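# Clip loose flowers head-down onto the hanging dryer

## Task

Take every flower lying on the table and fasten it by its stem onto one of the dryer's pegs so it dangles with the head pointing down. No stem may end up bent or deformed. When done, the dryer must still be hanging from its rail and the flower that was already hanging on it must remain clipped there.

## Robot and tools

ROBOT. Two arms: left_arm carries a left hand, right_arm a right hand (mirror images, five fingers each). Bases in the scene frame: left_arm at (-0.004, +0.294, 0) m, unrotated; right_arm at (-0.029, -0.309, 0) m, yawed slightly (quat_wxyz +1.000, 0, 0, +0.020). A camera stand is fixed to the floor behind the arms.

FRAME. Scene frame: origin at table-top height, halfway between the nominal bases; +z up, +x out over the table, +y toward the left_arm side (image left/right does not matter). Reported positions are in metres, orientations as quat_wxyz, and can be off by a few cm, more at long reach.

HAND POINT. A point fixed to the palm: 0.05 m in front of it and 0.15 m beyond the wrist mount along the fingers. Its +z runs along straight fingers, +y out of the palm, +x across the palm away from the thumb on the right hand (toward the thumb on the left hand). Straight fingertips reach 0.06 to 0.07 m past the point along +z and sit 0.06 m behind it along -y. A wrist bracket on the little-finger side can strike things. With the thumb swung in front of the palm the hand holds objects about 0.035 to 0.065 m thick, handles down to about 0.025 m.

THE 28-NUMBER ROW. Every row has 28 numbers, each in [-1, 1], always for both arms in this order: left_arm dx, dy, dz, rx, ry, rz; left hand little, ring, middle, index, thumb_bend, thumb_turn, force_limit, speed; then the same fourteen for right_arm and its hand.
Pose part (first six per arm): an offset, not a pose. It is measured from that arm's Hand target as it stood when the action or move began, along scene-frame axes, rotating about the Hand target position. 1.0 equals 0.6 m of travel or 180 degrees; rx, ry, rz form one rotation vector. Repeating an offset moves the arm further. Six zeros re-request the current Hand target. A translation longer than 1.0 gets scaled down along its direction. The controller limits the commanded orientation to within 40 degrees of the measured one each step.
Hand part: absolute motor targets, not offsets. Fingers and thumb_bend: +1 straight/open, -1 curled/closed. thumb_turn: +1 beside the palm, -1 opposite the fingers. force_limit maps linearly from about 0 N at -1 to 10 N at +1 (15 N for the two thumb motors). speed rises linearly from nearly zero at -1 to full at +0.48 and stays full above; full travel takes 0.49 s. For a soft grip close at speed -0.94 or lower. There is no keep-as-is value: to leave a hand alone, resend the eight numbers last executed for it; if none yet, send its hand_measured six plus hand_force_limit and hand_speed. A motor only starts when its target changes by at least 0.002. To squeeze harder, raise force_limit and send a target more closed than hand_measured; to loosen, send one more open.

TOOLS.
execute_actions: actions is a list of actions; each action is up to 15 rows, one per 1/30 s step, lasting 0.5 s; a shorter table repeats its final row. Every row in an action counts from the same start pose. cameras: list of names, ["all"], or []; default shows all only when actions is empty.
move: target is one 28-number row or a list of up to 15 rows, all offsets from the same starting Hand targets. speed in m/s, 0.002 to 4.3, default 0.25 (turns up to twice that in rad/s), one value or one per target. blend in m rounds corners (0 means stop at each). blocking=false returns after about 0.5 s while the move continues. Paths are straight, unguarded against collisions, capped at 10 s. Avoid paths passing near an arm's own base.
wait: seconds 0 to 10; arms hold their last command.
stop: brakes the running move.
zoom_image: camera (one of cam_head_left, cam_head_right, cam_high, cam_low, cam_left_wrist, cam_right_wrist) and region [x0, y0, x1, y1] in image pixels, at most 504 by 504; only cameras in the latest images.
show_instructions: shows the reference pages. finished_scene: ends the scene (scene 1), irreversible.

RESULTS. Per arm: end_effector_position, end_effector_quat_wxyz, Hand target (the last commanded pose after clipping; the next offsets start from it), joint positions, velocities (may be omitted when all are within noise), torques (include own weight; numbers 3 and 4 wrap at about ±28 N m). Per hand: hand_measured, hand_stopped_by (moving, target, force, stalled, fault) and hand_load_n (positive when the finger is pushed open; a drop to near 0 means the grip was lost), in the row's motor order, plus hand_force_limit and hand_speed. A move adds a move: line such as done, off_target, moving, held or fault, with limits=paced (pose clipped) or limits=held (steps withheld). Resting 1 to 5 cm below a commanded pose is normal sag, not contact; send the missing distance as a further offset. MOTOR HOT warns of heating; an OVER-TEMPERATURE FAULT drops that arm for 30 s or more.

AVOID. Anything leaving the table or being set down off it fails the task. No fast impacts with fixed or heavy items, no letting parts fall, no releasing moving parts. Never let the hands press or close on each other. Do not overload fingers with yanks, twists or swung loads. Avoid long stretched holds or pushing at unreachable poses (heat). To end a push, command back past the hand point. Loose objects may get nudged now and then.

Each tool is called after ">>>" as a command line: name --argument value for each argument, lists and objects as JSON in quotes; but a table of rows of numbers goes row by row, as --pt "numbers of a row", without its own name.

Reference images:

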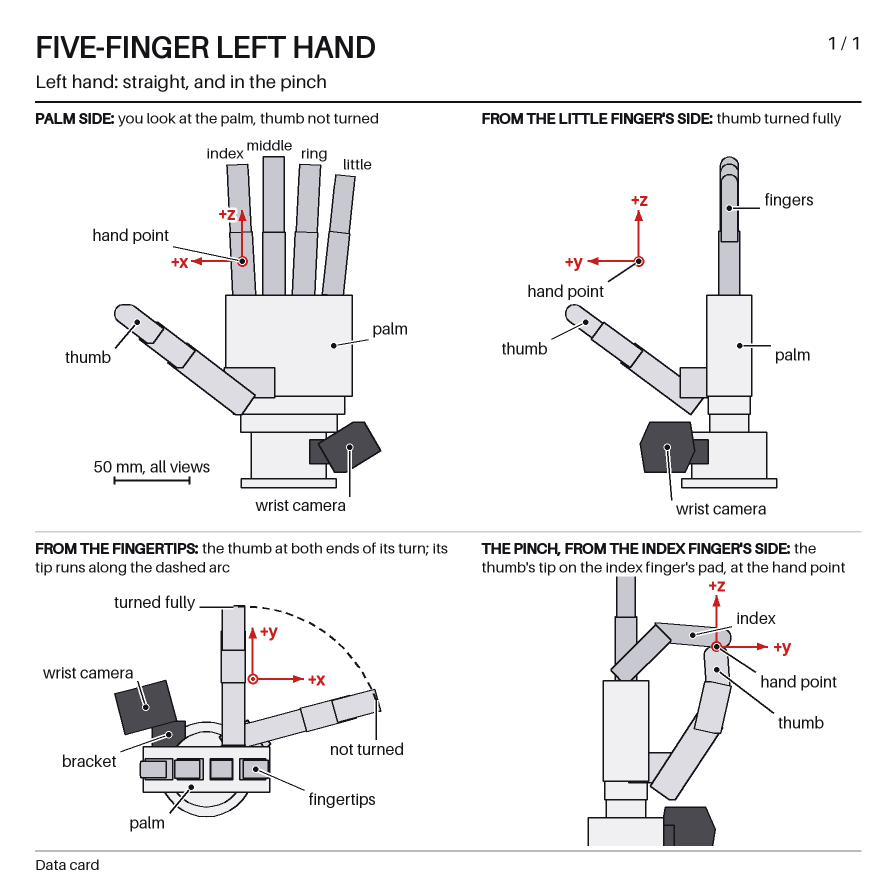

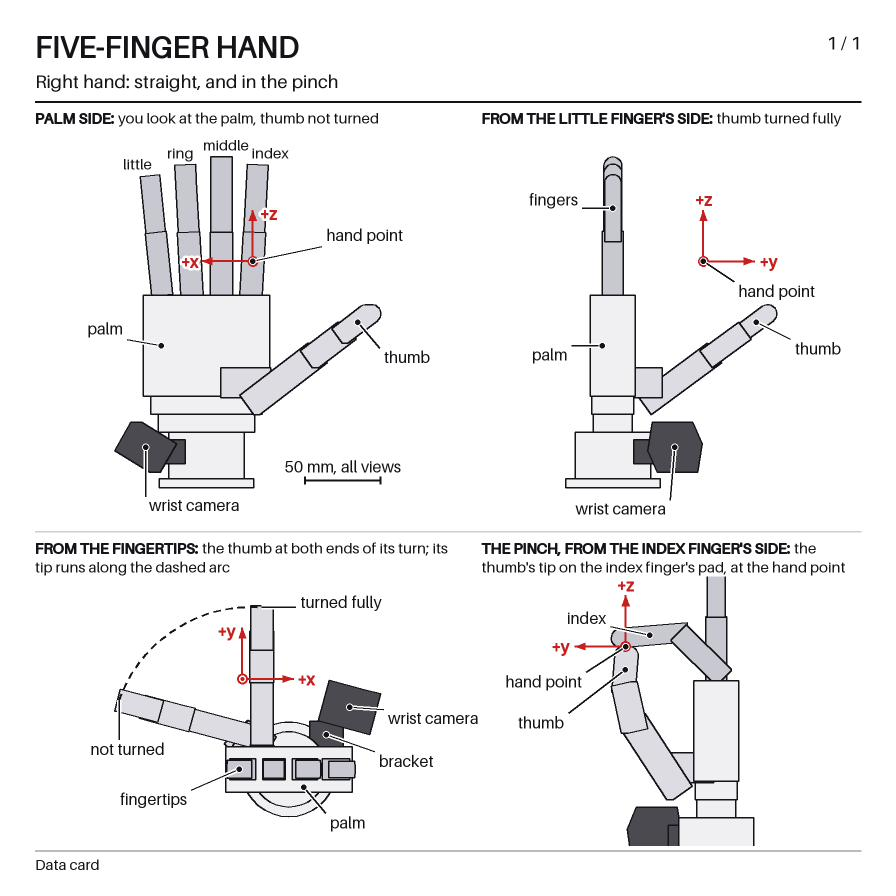

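## Session

>>> execute_actions --actions '[]'

Scene clock: 0.00 s.
left_arm: end_effector_position=(+0.3759, -0.3691, +0.1088) hand_measured=(+1.000, +1.000, +1.000, +1.000, +1.000, +1.000) hand_load_n=(+0.0, +0.0, +0.0, +0.0, +0.0, +0.0) hand_stopped_by=(target, target, target, target, target, target) hand_force_limit=0.00 hand_speed=-0.80 end_effector_quat_wxyz=(-0.203, +0.086, +0.708, -0.671) | right_arm: end_effector_position=(+0.1927, -0.4552, +0.3058) hand_measured=(+1.000, +1.000, +1.000, +1.000, +1.000, +1.000) hand_load_n=(+0.0, +0.0, +0.0, +0.0, +0.0, +0.0) hand_stopped_by=(target, target, target, target, target, target) hand_force_limit=0.00 hand_speed=-0.80 end_effector_quat_wxyz=(+0.255, +0.927, -0.239, +0.136)
Joint positions: left_arm=[-0.792 2.255 1.667 0.544 1.192 -0.133] | right_arm=[-0.069 0.965 1.088 -1.522 0.562 -1.145]
Joint velocities: within noise
Joint torques (N m): no reading
Heat: left arm: hottest waist 39 °C; right arm: hottest shoulder 38 °C.
Hand target: left_arm +0.3811, -0.3744, +0.1300; -0.191, +0.100, +0.700, -0.681 | right_arm +0.1974, -0.4554, +0.3160; +0.252, +0.925, -0.243, +0.150

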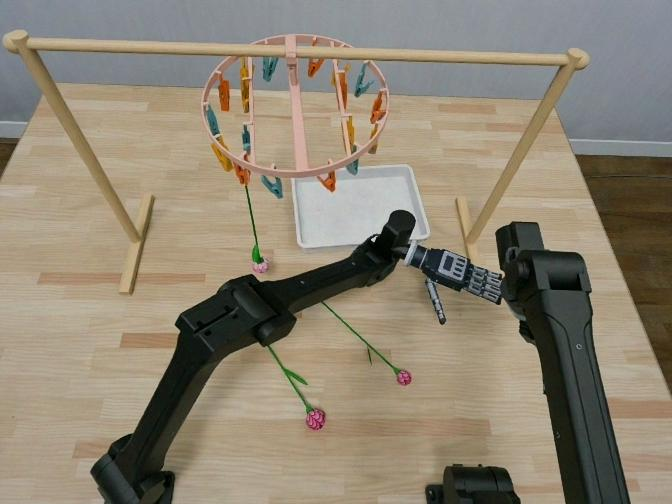

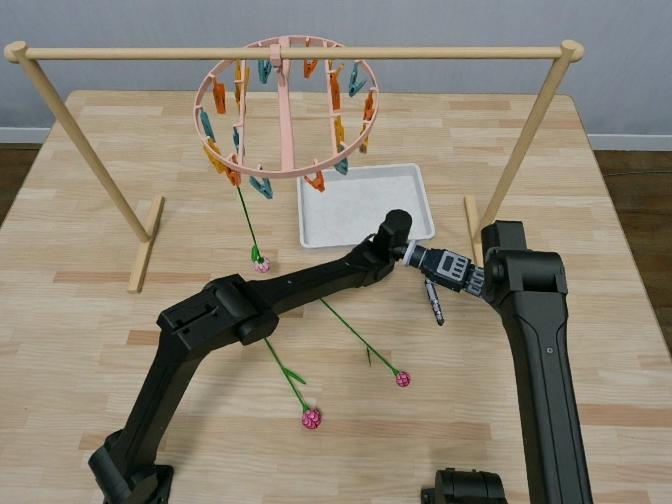

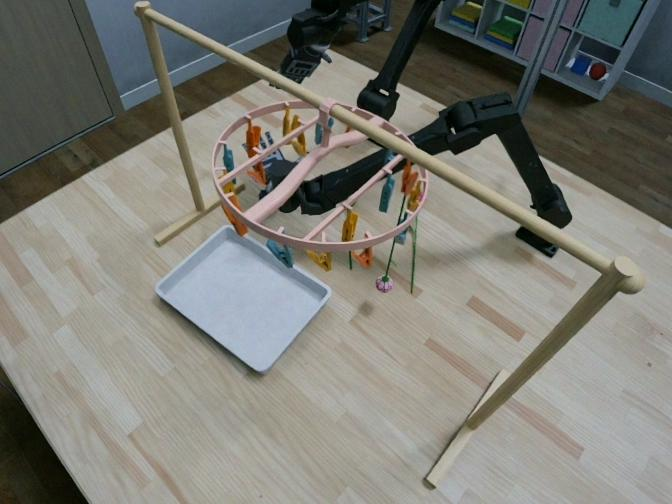

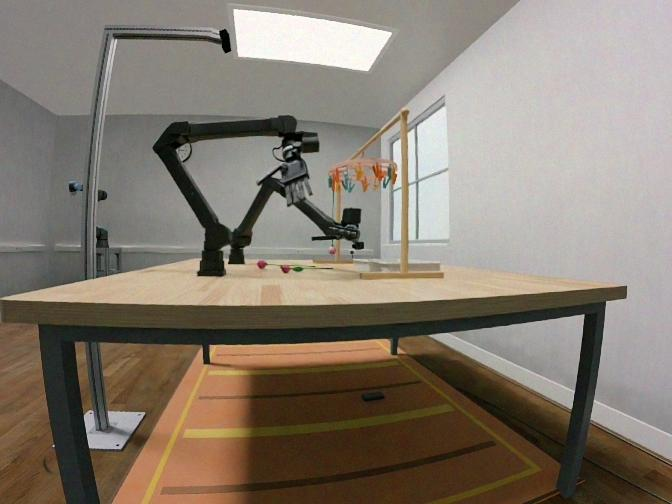

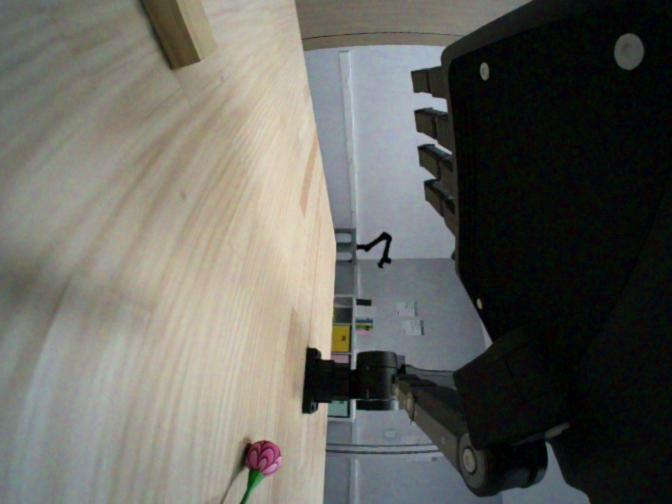

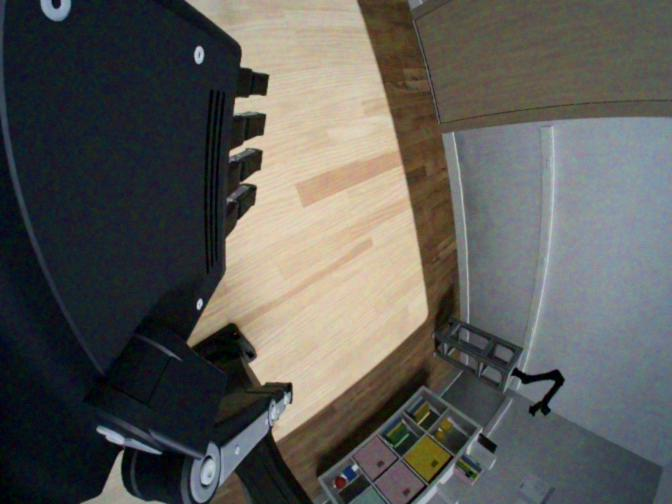

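>>> zoom_image --camera "cam_head_left" --region '[190, 20, 400, 220]'

>>> zoom_image --camera "cam_high" --region '[200, 80, 440, 300]'

>>> zoom_image --camera "cam_low" --region '[220, 100, 450, 300]'

>>> zoom_image --camera "cam_head_left" --region '[220, 230, 450, 440]'

Scaled by 2.400 from the camera's 672x504 image, which has a finer 960x720 frame.

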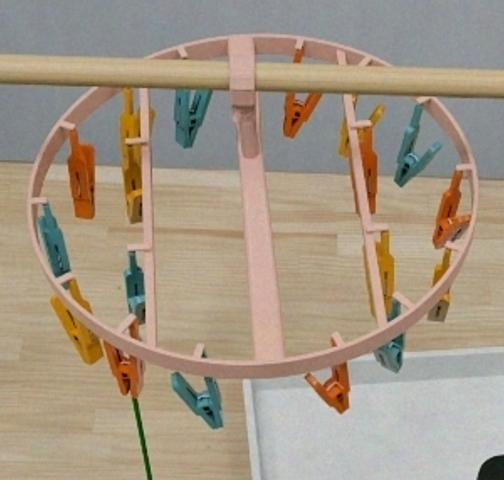

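Scaled by 2.100 from the camera's 672x504 image, which has a finer 960x720 frame.

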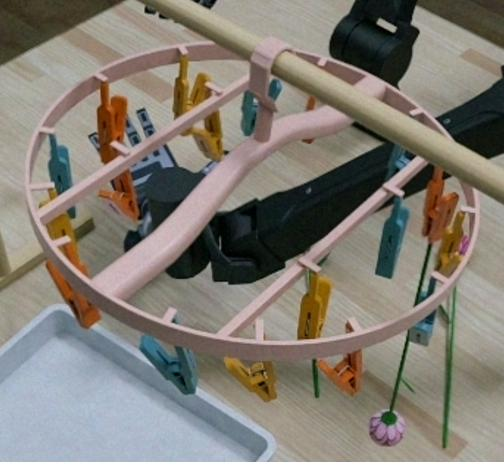

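Scaled by 2.191 from the camera's 672x504 image, which has a finer 960x720 frame.

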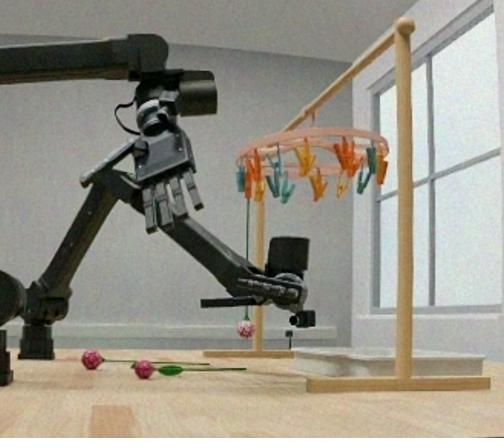

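Scaled by 2.191 from the camera's 672x504 image, which has a finer 960x720 frame.

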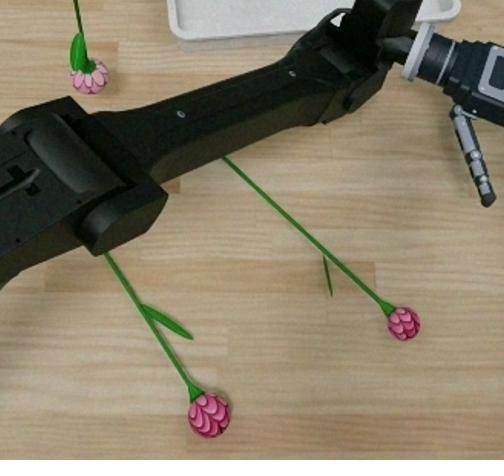

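>>> move --pt "0.0315 0.2073 0.15 0 0 0.222 1 1 1 1 1 1 0 -0.8 0 0 0 0 0 0 1 1 1 1 1 1 0 -0.8" --pt "-0.0852 0.5407 0.2833 0 0 0.411 1 1 1 1 1 1 0 -0.8 0 0 0 0 0 0 1 1 1 1 1 1 0 -0.8" --blend '[0.04,0]' --cameras '["cam_head_left","cam_high"]'

Scene clock: 59.33 s.
left_arm: end_effector_position=(+0.3323, -0.0503, +0.2971) hand_measured=(+1.000, +1.000, +1.000, +1.000, +1.000, +1.000) hand_load_n=(+0.0, +0.0, +0.0, +0.0, +0.0, -0.5) hand_stopped_by=(target, target, target, target, target, target) hand_force_limit=0.00 hand_speed=-0.80 end_effector_quat_wxyz=(+0.257, -0.343, +0.620, -0.657) | right_arm: end_effector_position=(+0.1927, -0.4552, +0.3058) hand_measured=(+1.000, +1.000, +1.000, +1.000, +1.000, +1.000) hand_load_n=(+0.0, +0.0, +0.0, +0.0, +0.0, +0.0) hand_stopped_by=(target, target, target, target, target, target) hand_force_limit=0.00 hand_speed=-0.80 end_effector_quat_wxyz=(+0.255, +0.927, -0.239, +0.136)
Joint positions: left_arm=[-0.733 0.926 0.606 0.316 -0.041 -0.133] | right_arm=[-0.069 0.965 1.088 -1.522 0.562 -1.145]
Joint torques (N m): left_arm=[0.56 -5.66 7.34 1.28 -0.09 0.09] | right_arm=[-0.85 -3.66 9.26 1.29 0.51 -0.01]
Heat: left arm: hottest shoulder 44 °C; right arm: hottest elbow 41 °C.
Hand target: left_arm +0.3299, -0.0500, +0.2999; +0.257, -0.342, +0.619, -0.659 | right_arm +0.1974, -0.4554, +0.3160; +0.252, +0.925, -0.243, +0.150
Off the commanded pose: left_arm 0.004 m, 0 deg | right_arm 0.011 m, 2 deg.
move: off_target (right_arm)
Images, in order (width x height): cam_head_left 672x504, cam_high 672x504.

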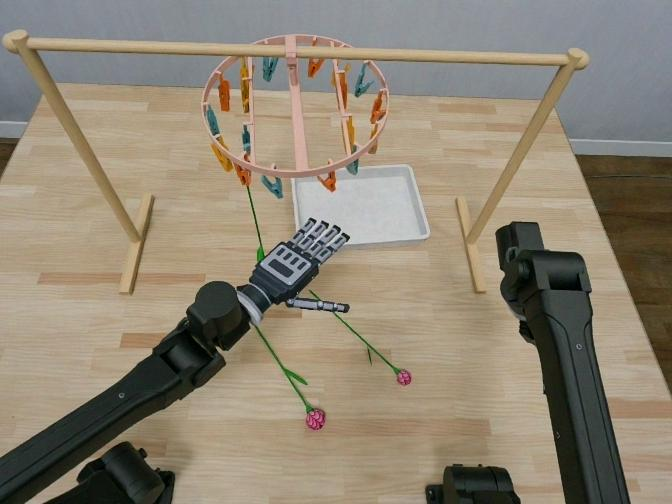

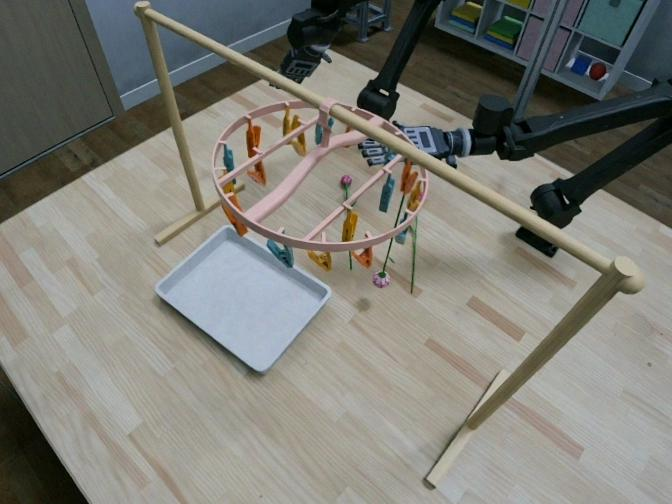

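>>> move --target '[-0.0333,0.5,0.0,0,0,0.278,1,1,1,1,1,1,0,-0.8,0,0,0,0,0,0,1,1,1,1,1,1,0,-0.8]' --cameras '["cam_head_left","cam_head_right","cam_left_wrist","cam_high"]'

Scene clock: 64.83 s.
left_arm: end_effector_position=(+0.3117, +0.2469, +0.2988) hand_measured=(+1.000, +1.000, +1.000, +1.000, +1.000, +1.000) hand_load_n=(+0.0, +0.0, +0.0, +0.0, +0.0, -0.5) hand_stopped_by=(target, target, target, target, target, target) hand_force_limit=0.00 hand_speed=-0.80 end_effector_quat_wxyz=(-0.510, +0.571, -0.419, +0.488) | right_arm: end_effector_position=(+0.1927, -0.4552, +0.3058) hand_measured=(+1.000, +1.000, +1.000, +1.000, +1.000, +1.000) hand_load_n=(+0.0, +0.0, +0.0, +0.0, +0.0, +0.0) hand_stopped_by=(target, target, target, target, target, target) hand_force_limit=0.00 hand_speed=-0.80 end_effector_quat_wxyz=(+0.255, +0.927, -0.239, +0.136)
Joint positions: left_arm=[-0.346 0.266 0.424 -0.163 -0.52 -0.133] | right_arm=[-0.069 0.965 1.088 -1.522 0.562 -1.145]
Joint torques (N m): left_arm=[1.49 1.32 7.5 1.17 0.08 0.09] | right_arm=[-0.73 -3.78 9.29 1.07 0.51 0.02]
Heat: left arm: hottest shoulder 43 °C; right arm: hottest elbow 42 °C.
Hand target: left_arm +0.3099, +0.2499, +0.3000; -0.512, +0.571, -0.416, +0.488 | right_arm +0.1974, -0.4554, +0.3160; +0.252, +0.925, -0.243, +0.150
Off the commanded pose: left_arm 0.004 m, 0 deg | right_arm 0.011 m, 2 deg.
move: off_target (right_arm)
camera_calibration:
cam_left_wrist: T_world_to_cam=[[0.0636428, -0.135586, 0.988719, -0.279675], [-0.408615, -0.907416, -0.0981344, 0.377128], [0.910485, -0.39776, -0.113153, -0.0318923], [0, 0, 0, 1]] pos_world=[0.200937, 0.291607, 0.309921]
Images, in order (width x height): cam_head_left 672x504, cam_head_right 672x504, cam_high 672x504, cam_left_wrist 672x504.

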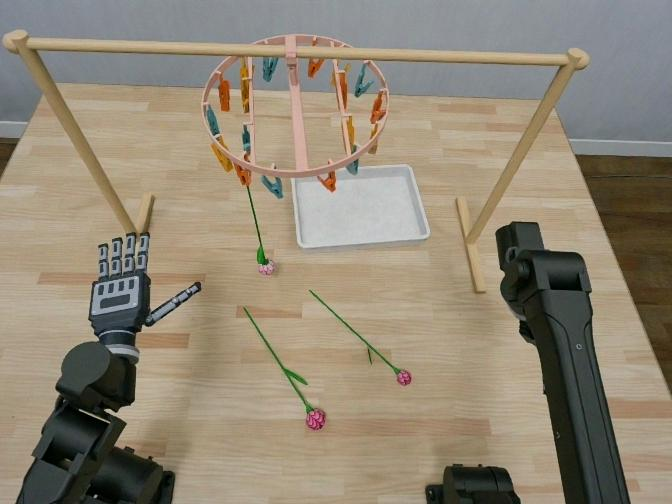

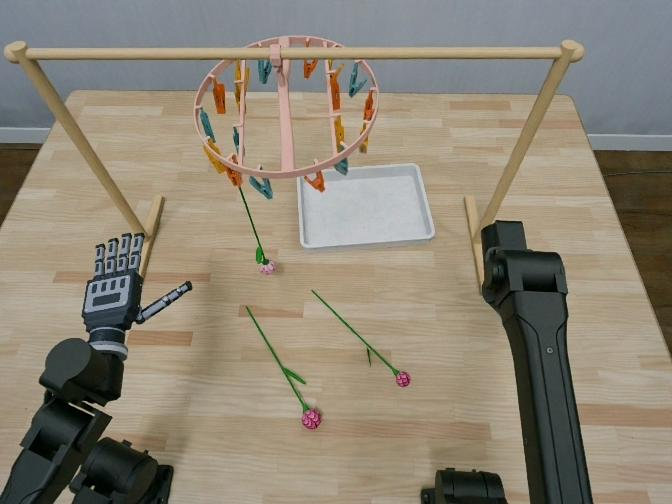

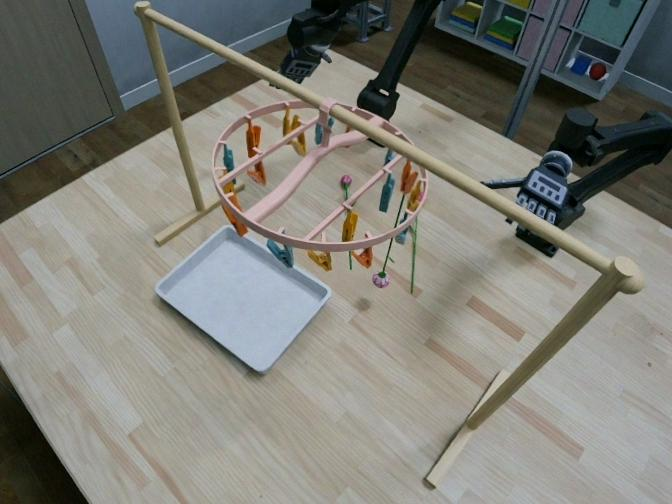

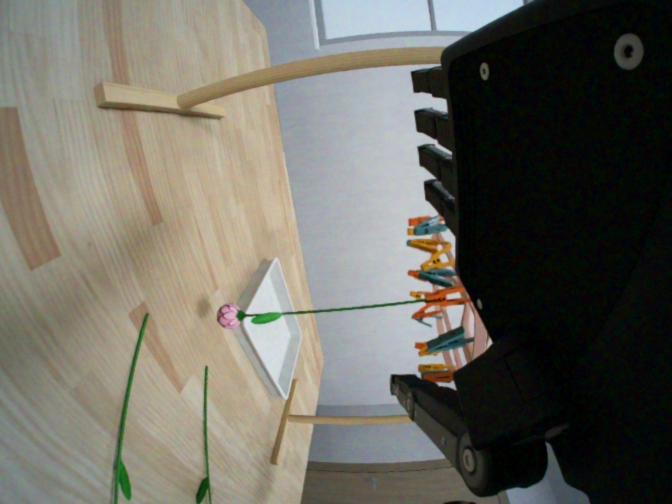

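>>> zoom_image --camera "cam_left_wrist" --region '[380, 190, 510, 400]'

>>> zoom_image --camera "cam_head_left" --region '[195, 120, 305, 210]'

>>> zoom_image --camera "cam_high" --region '[330, 140, 440, 300]'

Scaled by 2.400 from the camera's 672x504 image, which has a finer 960x720 frame.

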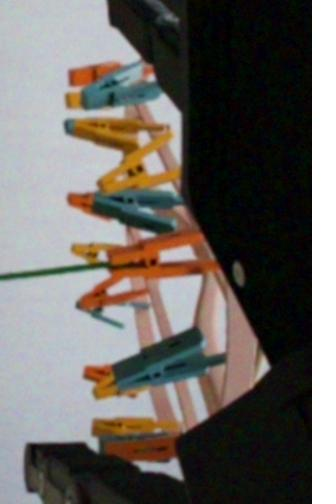

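Scaled by 4.582 from the camera's 672x504 image, which has a finer 960x720 frame.

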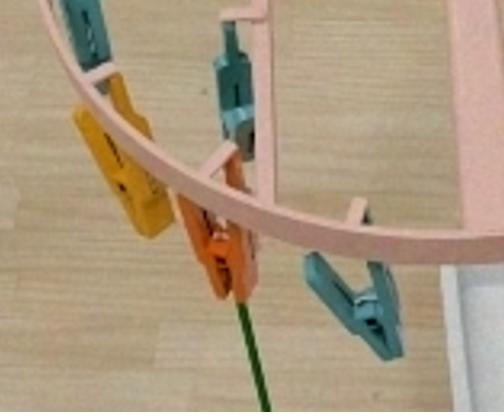

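Scaled by 3.150 from the camera's 672x504 image, which has a finer 960x720 frame.

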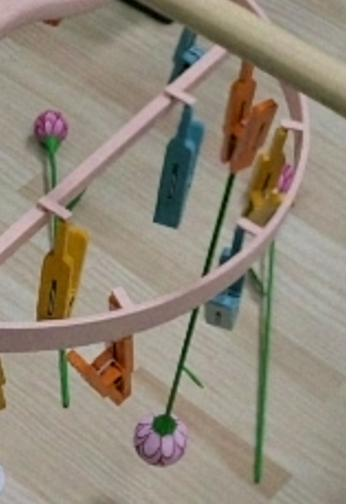

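>>> move --target '[-0.0498,-0.2165,-0.1,-0.4569,-0.0409,-0.0472,1,1,1,1,1,1,0,-0.8,0,0,0,0,0,0,1,1,1,1,1,1,0,-0.8]' --cameras '["cam_left_wrist","cam_head_left"]'

Scene clock: 99.33 s.
left_arm: end_effector_position=(+0.2809, +0.1224, +0.2392) hand_measured=(+1.000, +1.000, +1.000, +1.000, +1.000, +1.000) hand_load_n=(+0.0, +0.0, +0.0, +0.0, +0.0, +0.0) hand_stopped_by=(target, target, target, target, target, target) hand_force_limit=0.00 hand_speed=-0.80 end_effector_quat_wxyz=(-0.007, +0.708, -0.003, +0.706) | right_arm: end_effector_position=(+0.1927, -0.4552, +0.3058) hand_measured=(+1.000, +1.000, +1.000, +1.000, +1.000, +1.000) hand_load_n=(+0.0, +0.0, +0.0, +0.0, +0.0, +0.0) hand_stopped_by=(target, target, target, target, target, target) hand_force_limit=0.00 hand_speed=-0.80 end_effector_quat_wxyz=(+0.255, +0.927, -0.239, +0.136)
Joint positions: left_arm=[-0.89 0.516 0.067 0.442 -0.896 -1.561] | right_arm=[-0.069 0.965 1.088 -1.522 0.562 -1.145]
Joint torques (N m): left_arm=[0.21 2.55 6.74 2.04 -0.11 -0.06] | right_arm=[-1.14 -3.19 9.29 1.33 0.45 0.06]
Heat: left arm: hottest shoulder 41 °C; right arm: hottest elbow 43 °C.
Hand target: left_arm +0.2800, +0.1200, +0.2400; +0.000, +0.707, +0.000, +0.707 | right_arm +0.1974, -0.4554, +0.3160; +0.252, +0.925, -0.243, +0.150
Off the commanded pose: left_arm 0.003 m, 1 deg | right_arm 0.011 m, 2 deg.
move: off_target (right_arm)
camera_calibration:
cam_left_wrist: T_world_to_cam=[[0.0312982, 0.957871, 0.285488, -0.192213], [-0.55442, -0.221021, 0.802351, -0.0127783], [0.831648, -0.183393, 0.524145, -0.21664], [0, 0, 0, 1]] pos_world=[0.1791, 0.141561, 0.178678]
Images, in order (width x height): cam_head_left 672x504, cam_left_wrist 672x504.

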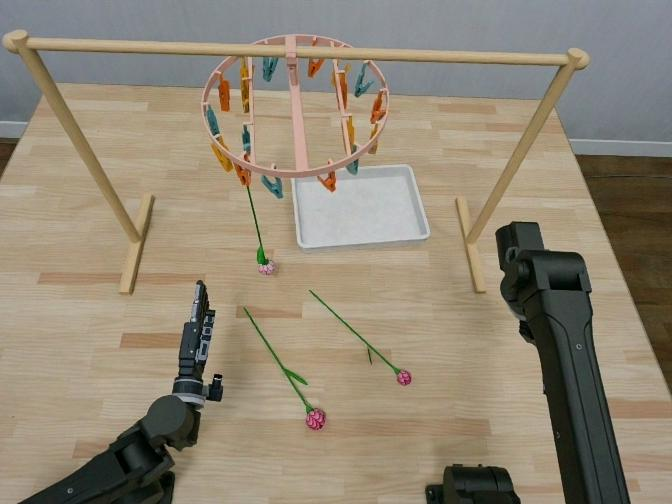

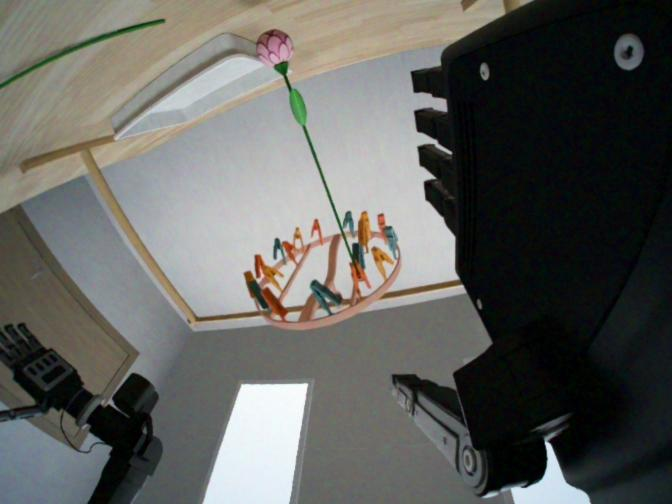

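>>> zoom_image --camera "cam_left_wrist" --region '[230, 195, 420, 345]'

Scaled by 2.653 from the camera's 672x504 image, which has a finer 960x720 frame.

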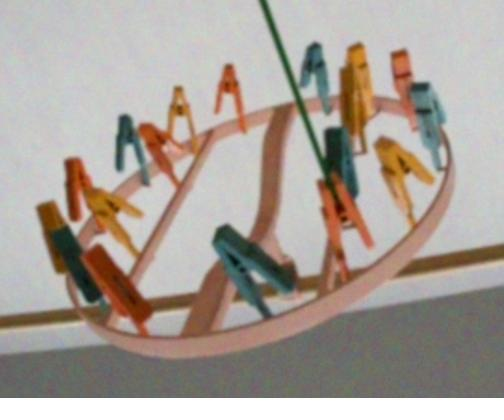

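>>> move --target '[0.1,-0.1667,0.0167,0,0,0,1,1,1,1,1,1,0,-0.8,0,0,0,0,0,0,1,1,1,1,1,1,0,-0.8]' --cameras '["cam_left_wrist","cam_head_left","cam_head_right"]'

>>> zoom_image --camera "cam_left_wrist" --region '[180, 180, 432, 432]'

>>> zoom_image --camera "cam_head_left" --region '[200, 100, 350, 210]'

>>> zoom_image --camera "cam_head_right" --region '[190, 100, 340, 210]'

Scene clock: 115.43 s.
left_arm: end_effector_position=(+0.3291, +0.0291, +0.2284) hand_measured=(+1.000, +1.000, +1.000, +1.000, +1.000, +1.000) hand_load_n=(+0.0, +0.0, +0.0, +0.0, +0.0, +0.0) hand_stopped_by=(target, target, target, target, target, target) hand_force_limit=0.00 hand_speed=-0.80 end_effector_quat_wxyz=(-0.008, +0.718, -0.015, +0.696) | right_arm: end_effector_position=(+0.1927, -0.4552, +0.3058) hand_measured=(+1.000, +1.000, +1.000, +1.000, +1.000, +1.000) hand_load_n=(+0.0, +0.0, +0.0, +0.0, +0.0, +0.0) hand_stopped_by=(target, target, target, target, target, target) hand_force_limit=0.00 hand_speed=-0.80 end_effector_quat_wxyz=(+0.255, +0.927, -0.239, +0.136)
Joint positions: left_arm=[-0.967 1.144 0.267 0.823 -0.958 -1.584] | right_arm=[-0.069 0.965 1.088 -1.522 0.562 -1.145]
Joint torques (N m): left_arm=[1.55 -3.43 8.25 1.92 -0.1 0.17] | right_arm=[-0.56 -3.31 9.31 1.14 0.5 -0.02]
Heat: left arm: hottest shoulder 40 °C; right arm: hottest elbow 44 °C.
Hand target: left_arm +0.3401, +0.0201, +0.2501; +0.000, +0.707, +0.000, +0.707 | right_arm +0.1974, -0.4554, +0.3160; +0.252, +0.925, -0.243, +0.150
Off the commanded pose: left_arm 0.026 m, 3 deg | right_arm 0.011 m, 2 deg.
move: off_target (left_arm, right_arm)
camera_calibration:
cam_left_wrist: T_world_to_cam=[[0.0535185, 0.952337, 0.300315, -0.111814], [-0.535622, -0.226443, 0.813531, -0.00657929], [0.84276, -0.204394, 0.497974, -0.265138], [0, 0, 0, 1]] pos_world=[0.225908, 0.050802, 0.170964]
Images, in order (width x height): cam_head_left 672x504, cam_head_right 672x504, cam_left_wrist 672x504.

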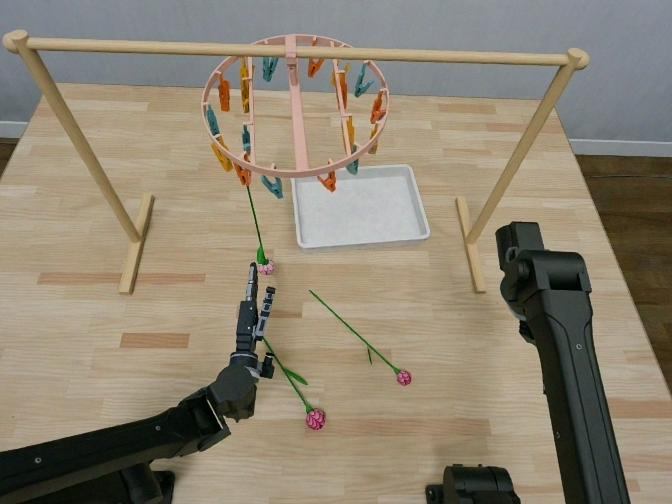

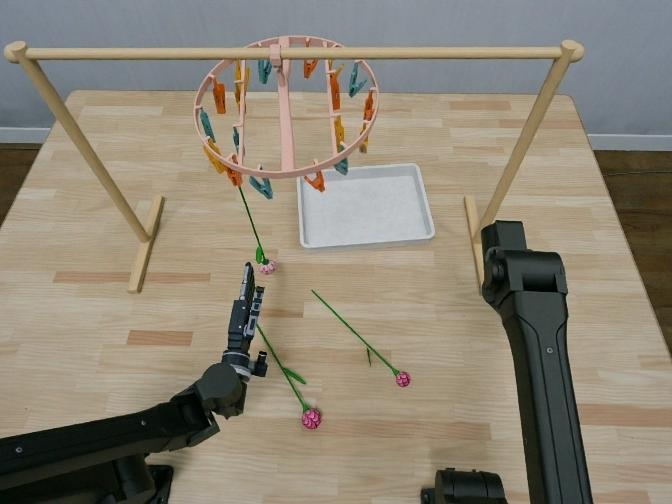

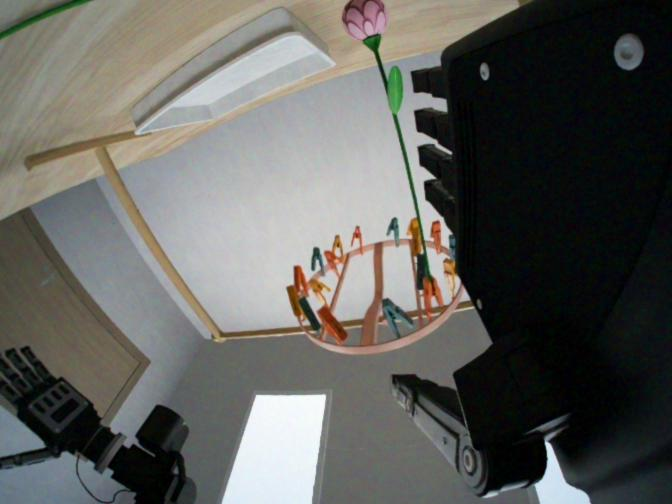

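Scaled by 2.000 from the camera's 672x504 image, which has a finer 960x720 frame.

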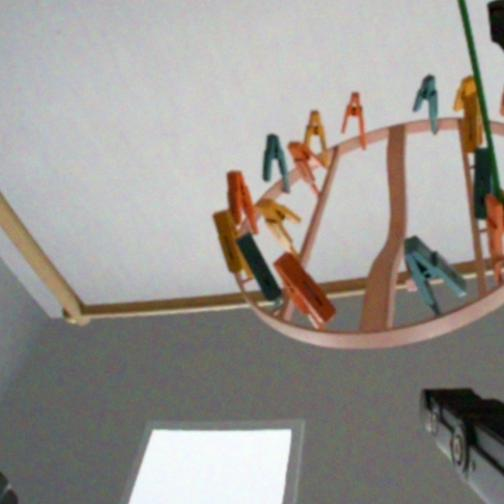

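Scaled by 3.360 from the camera's 672x504 image, which has a finer 960x720 frame.

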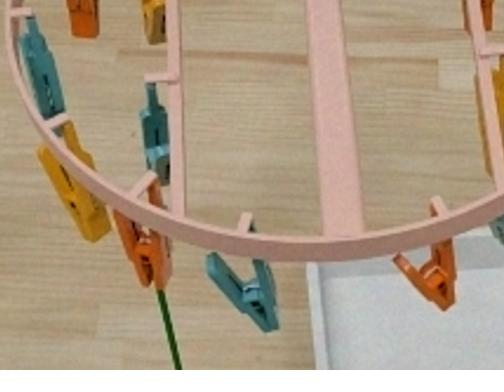

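Scaled by 3.360 from the camera's 672x504 image, which has a finer 960x720 frame.

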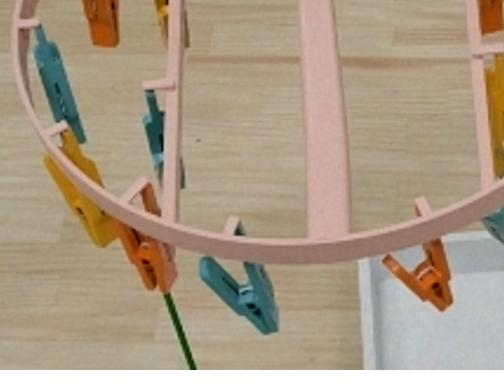

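>>> zoom_image --camera "cam_head_left" --region '[310, 50, 400, 200]'

>>> zoom_image --camera "cam_head_right" --region '[300, 50, 390, 200]'

>>> zoom_image --camera "cam_left_wrist" --region '[270, 200, 440, 370]'

Scaled by 3.360 from the camera's 672x504 image, which has a finer 960x720 frame.

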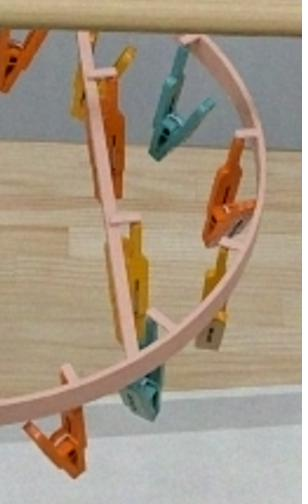

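Scaled by 3.360 from the camera's 672x504 image, which has a finer 960x720 frame.

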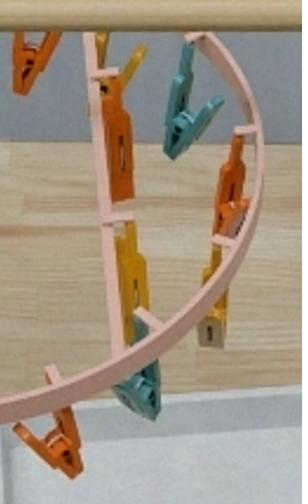

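Scaled by 2.965 from the camera's 672x504 image, which has a finer 960x720 frame.

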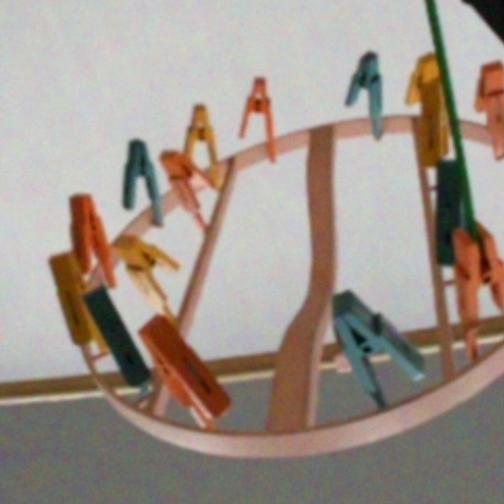

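>>> move --pt "-0.1235 0.0632 -0.0168 0.5047 -0.1665 -0.3289 -1 -1 0.2 0.2 0 -1 0 0 0 0 0 0 0 0 1 1 1 1 1 1 0 -0.8" --pt "-0.1235 0.0632 -0.2502 0.5047 -0.1665 -0.3289 -1 -1 0.2 0.2 0 -1 0 0 0 0 0 0 0 0 1 1 1 1 1 1 0 -0.8" --cameras '["cam_left_wrist","cam_head_left","cam_head_right"]'

Scene clock: 321.57 s.
left_arm: end_effector_position=(+0.2659, +0.0611, +0.1008) hand_measured=(-1.000, -1.000, +0.200, +0.200, +0.000, -1.000) hand_load_n=(+0.0, +0.0, +0.0, +0.0, +0.0, +0.0) hand_stopped_by=(target, target, target, target, target, target) hand_force_limit=0.00 hand_speed=0.00 end_effector_quat_wxyz=(+0.165, -0.240, +0.785, -0.547) | right_arm: end_effector_position=(+0.1927, -0.4552, +0.3058) hand_measured=(+1.000, +1.000, +1.000, +1.000, +1.000, +1.000) hand_load_n=(+0.0, +0.0, +0.0, +0.0, +0.0, +0.0) hand_stopped_by=(target, target, target, target, target, target) hand_force_limit=0.00 hand_speed=-0.80 end_effector_quat_wxyz=(+0.255, +0.927, -0.239, +0.136)
Joint positions: left_arm=[-0.376 0.892 0.301 0.169 0.561 0.231] | right_arm=[-0.069 0.965 1.088 -1.522 0.562 -1.145]
Joint torques (N m): left_arm=[0.15 -1.79 6.27 2.11 0.17 0.08] | right_arm=[-0.62 -4.13 9.18 1.05 0.48 0.01]
Heat: left arm: hottest elbow 43 °C; right arm: hottest elbow 47 °C.
Hand target: left_arm +0.2659, +0.0580, +0.0999; +0.165, -0.236, +0.784, -0.549 | right_arm +0.1974, -0.4554, +0.3160; +0.252, +0.925, -0.243, +0.150
Off the commanded pose: left_arm 0.003 m, 1 deg | right_arm 0.011 m, 2 deg.
move: off_target (right_arm)
camera_calibration:
cam_left_wrist: T_world_to_cam=[[-0.0180391, -0.454312, 0.89066, -0.0551443], [-0.998942, 0.045872, 0.00316631, 0.258866], [-0.0422948, -0.889661, -0.454659, 0.231478], [0, 0, 0, 1]] pos_world=[0.267388, 0.169009, 0.153539]
Images, in order (width x height): cam_head_left 672x504, cam_head_right 672x504, cam_left_wrist 672x504.

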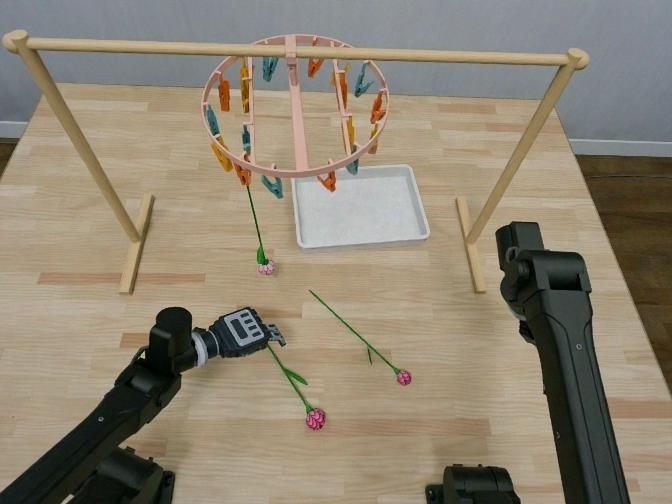

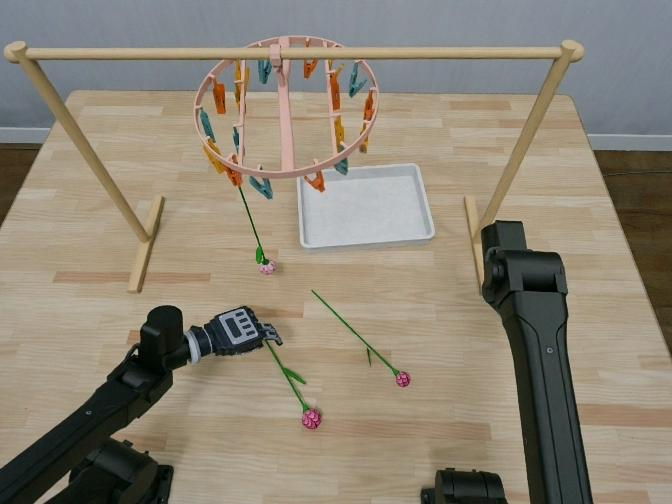

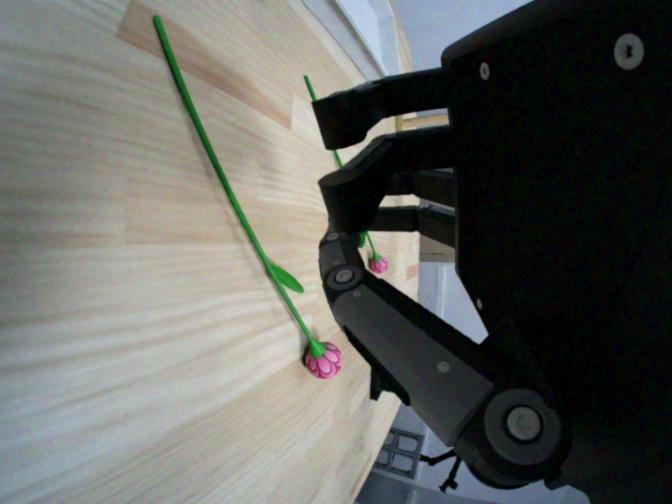

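>>> zoom_image --camera "cam_left_wrist" --region '[250, 60, 500, 310]'

>>> zoom_image --camera "cam_head_left" --region '[180, 280, 340, 440]'

Scaled by 2.016 from the camera's 672x504 image, which has a finer 960x720 frame.

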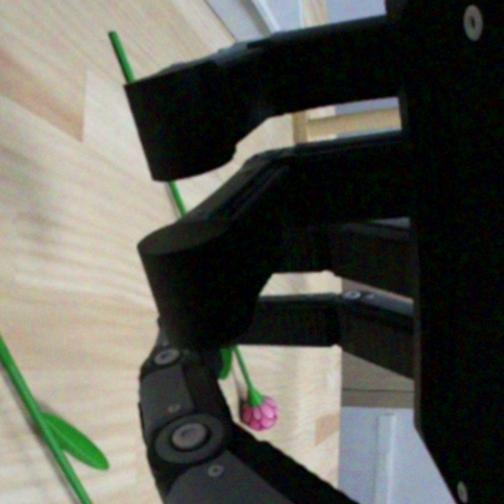

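Scaled by 3.150 from the camera's 672x504 image, which has a finer 960x720 frame.

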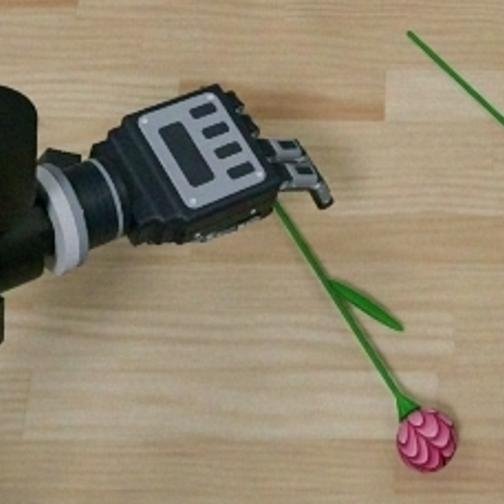

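>>> zoom_image --camera "cam_head_right" --region '[220, 300, 320, 380]'

>>> zoom_image --camera "cam_head_left" --region '[230, 300, 330, 380]'

Scaled by 5.040 from the camera's 672x504 image, which has a finer 960x720 frame.

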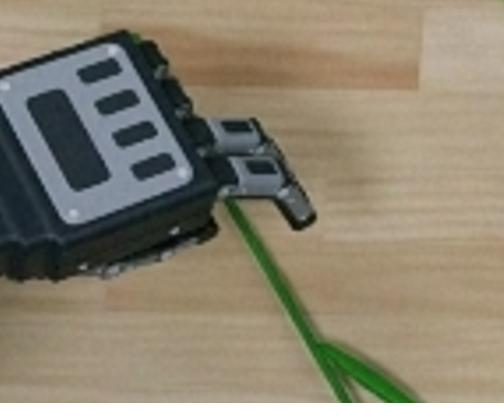

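Scaled by 5.040 from the camera's 672x504 image, which has a finer 960x720 frame.

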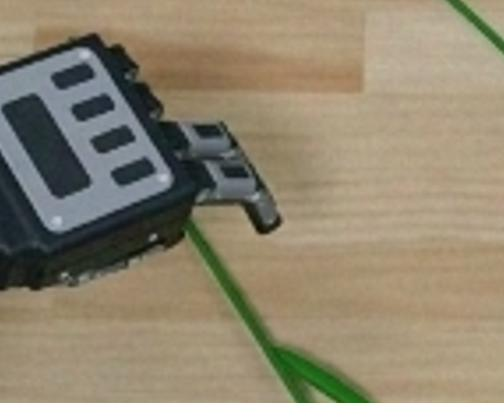

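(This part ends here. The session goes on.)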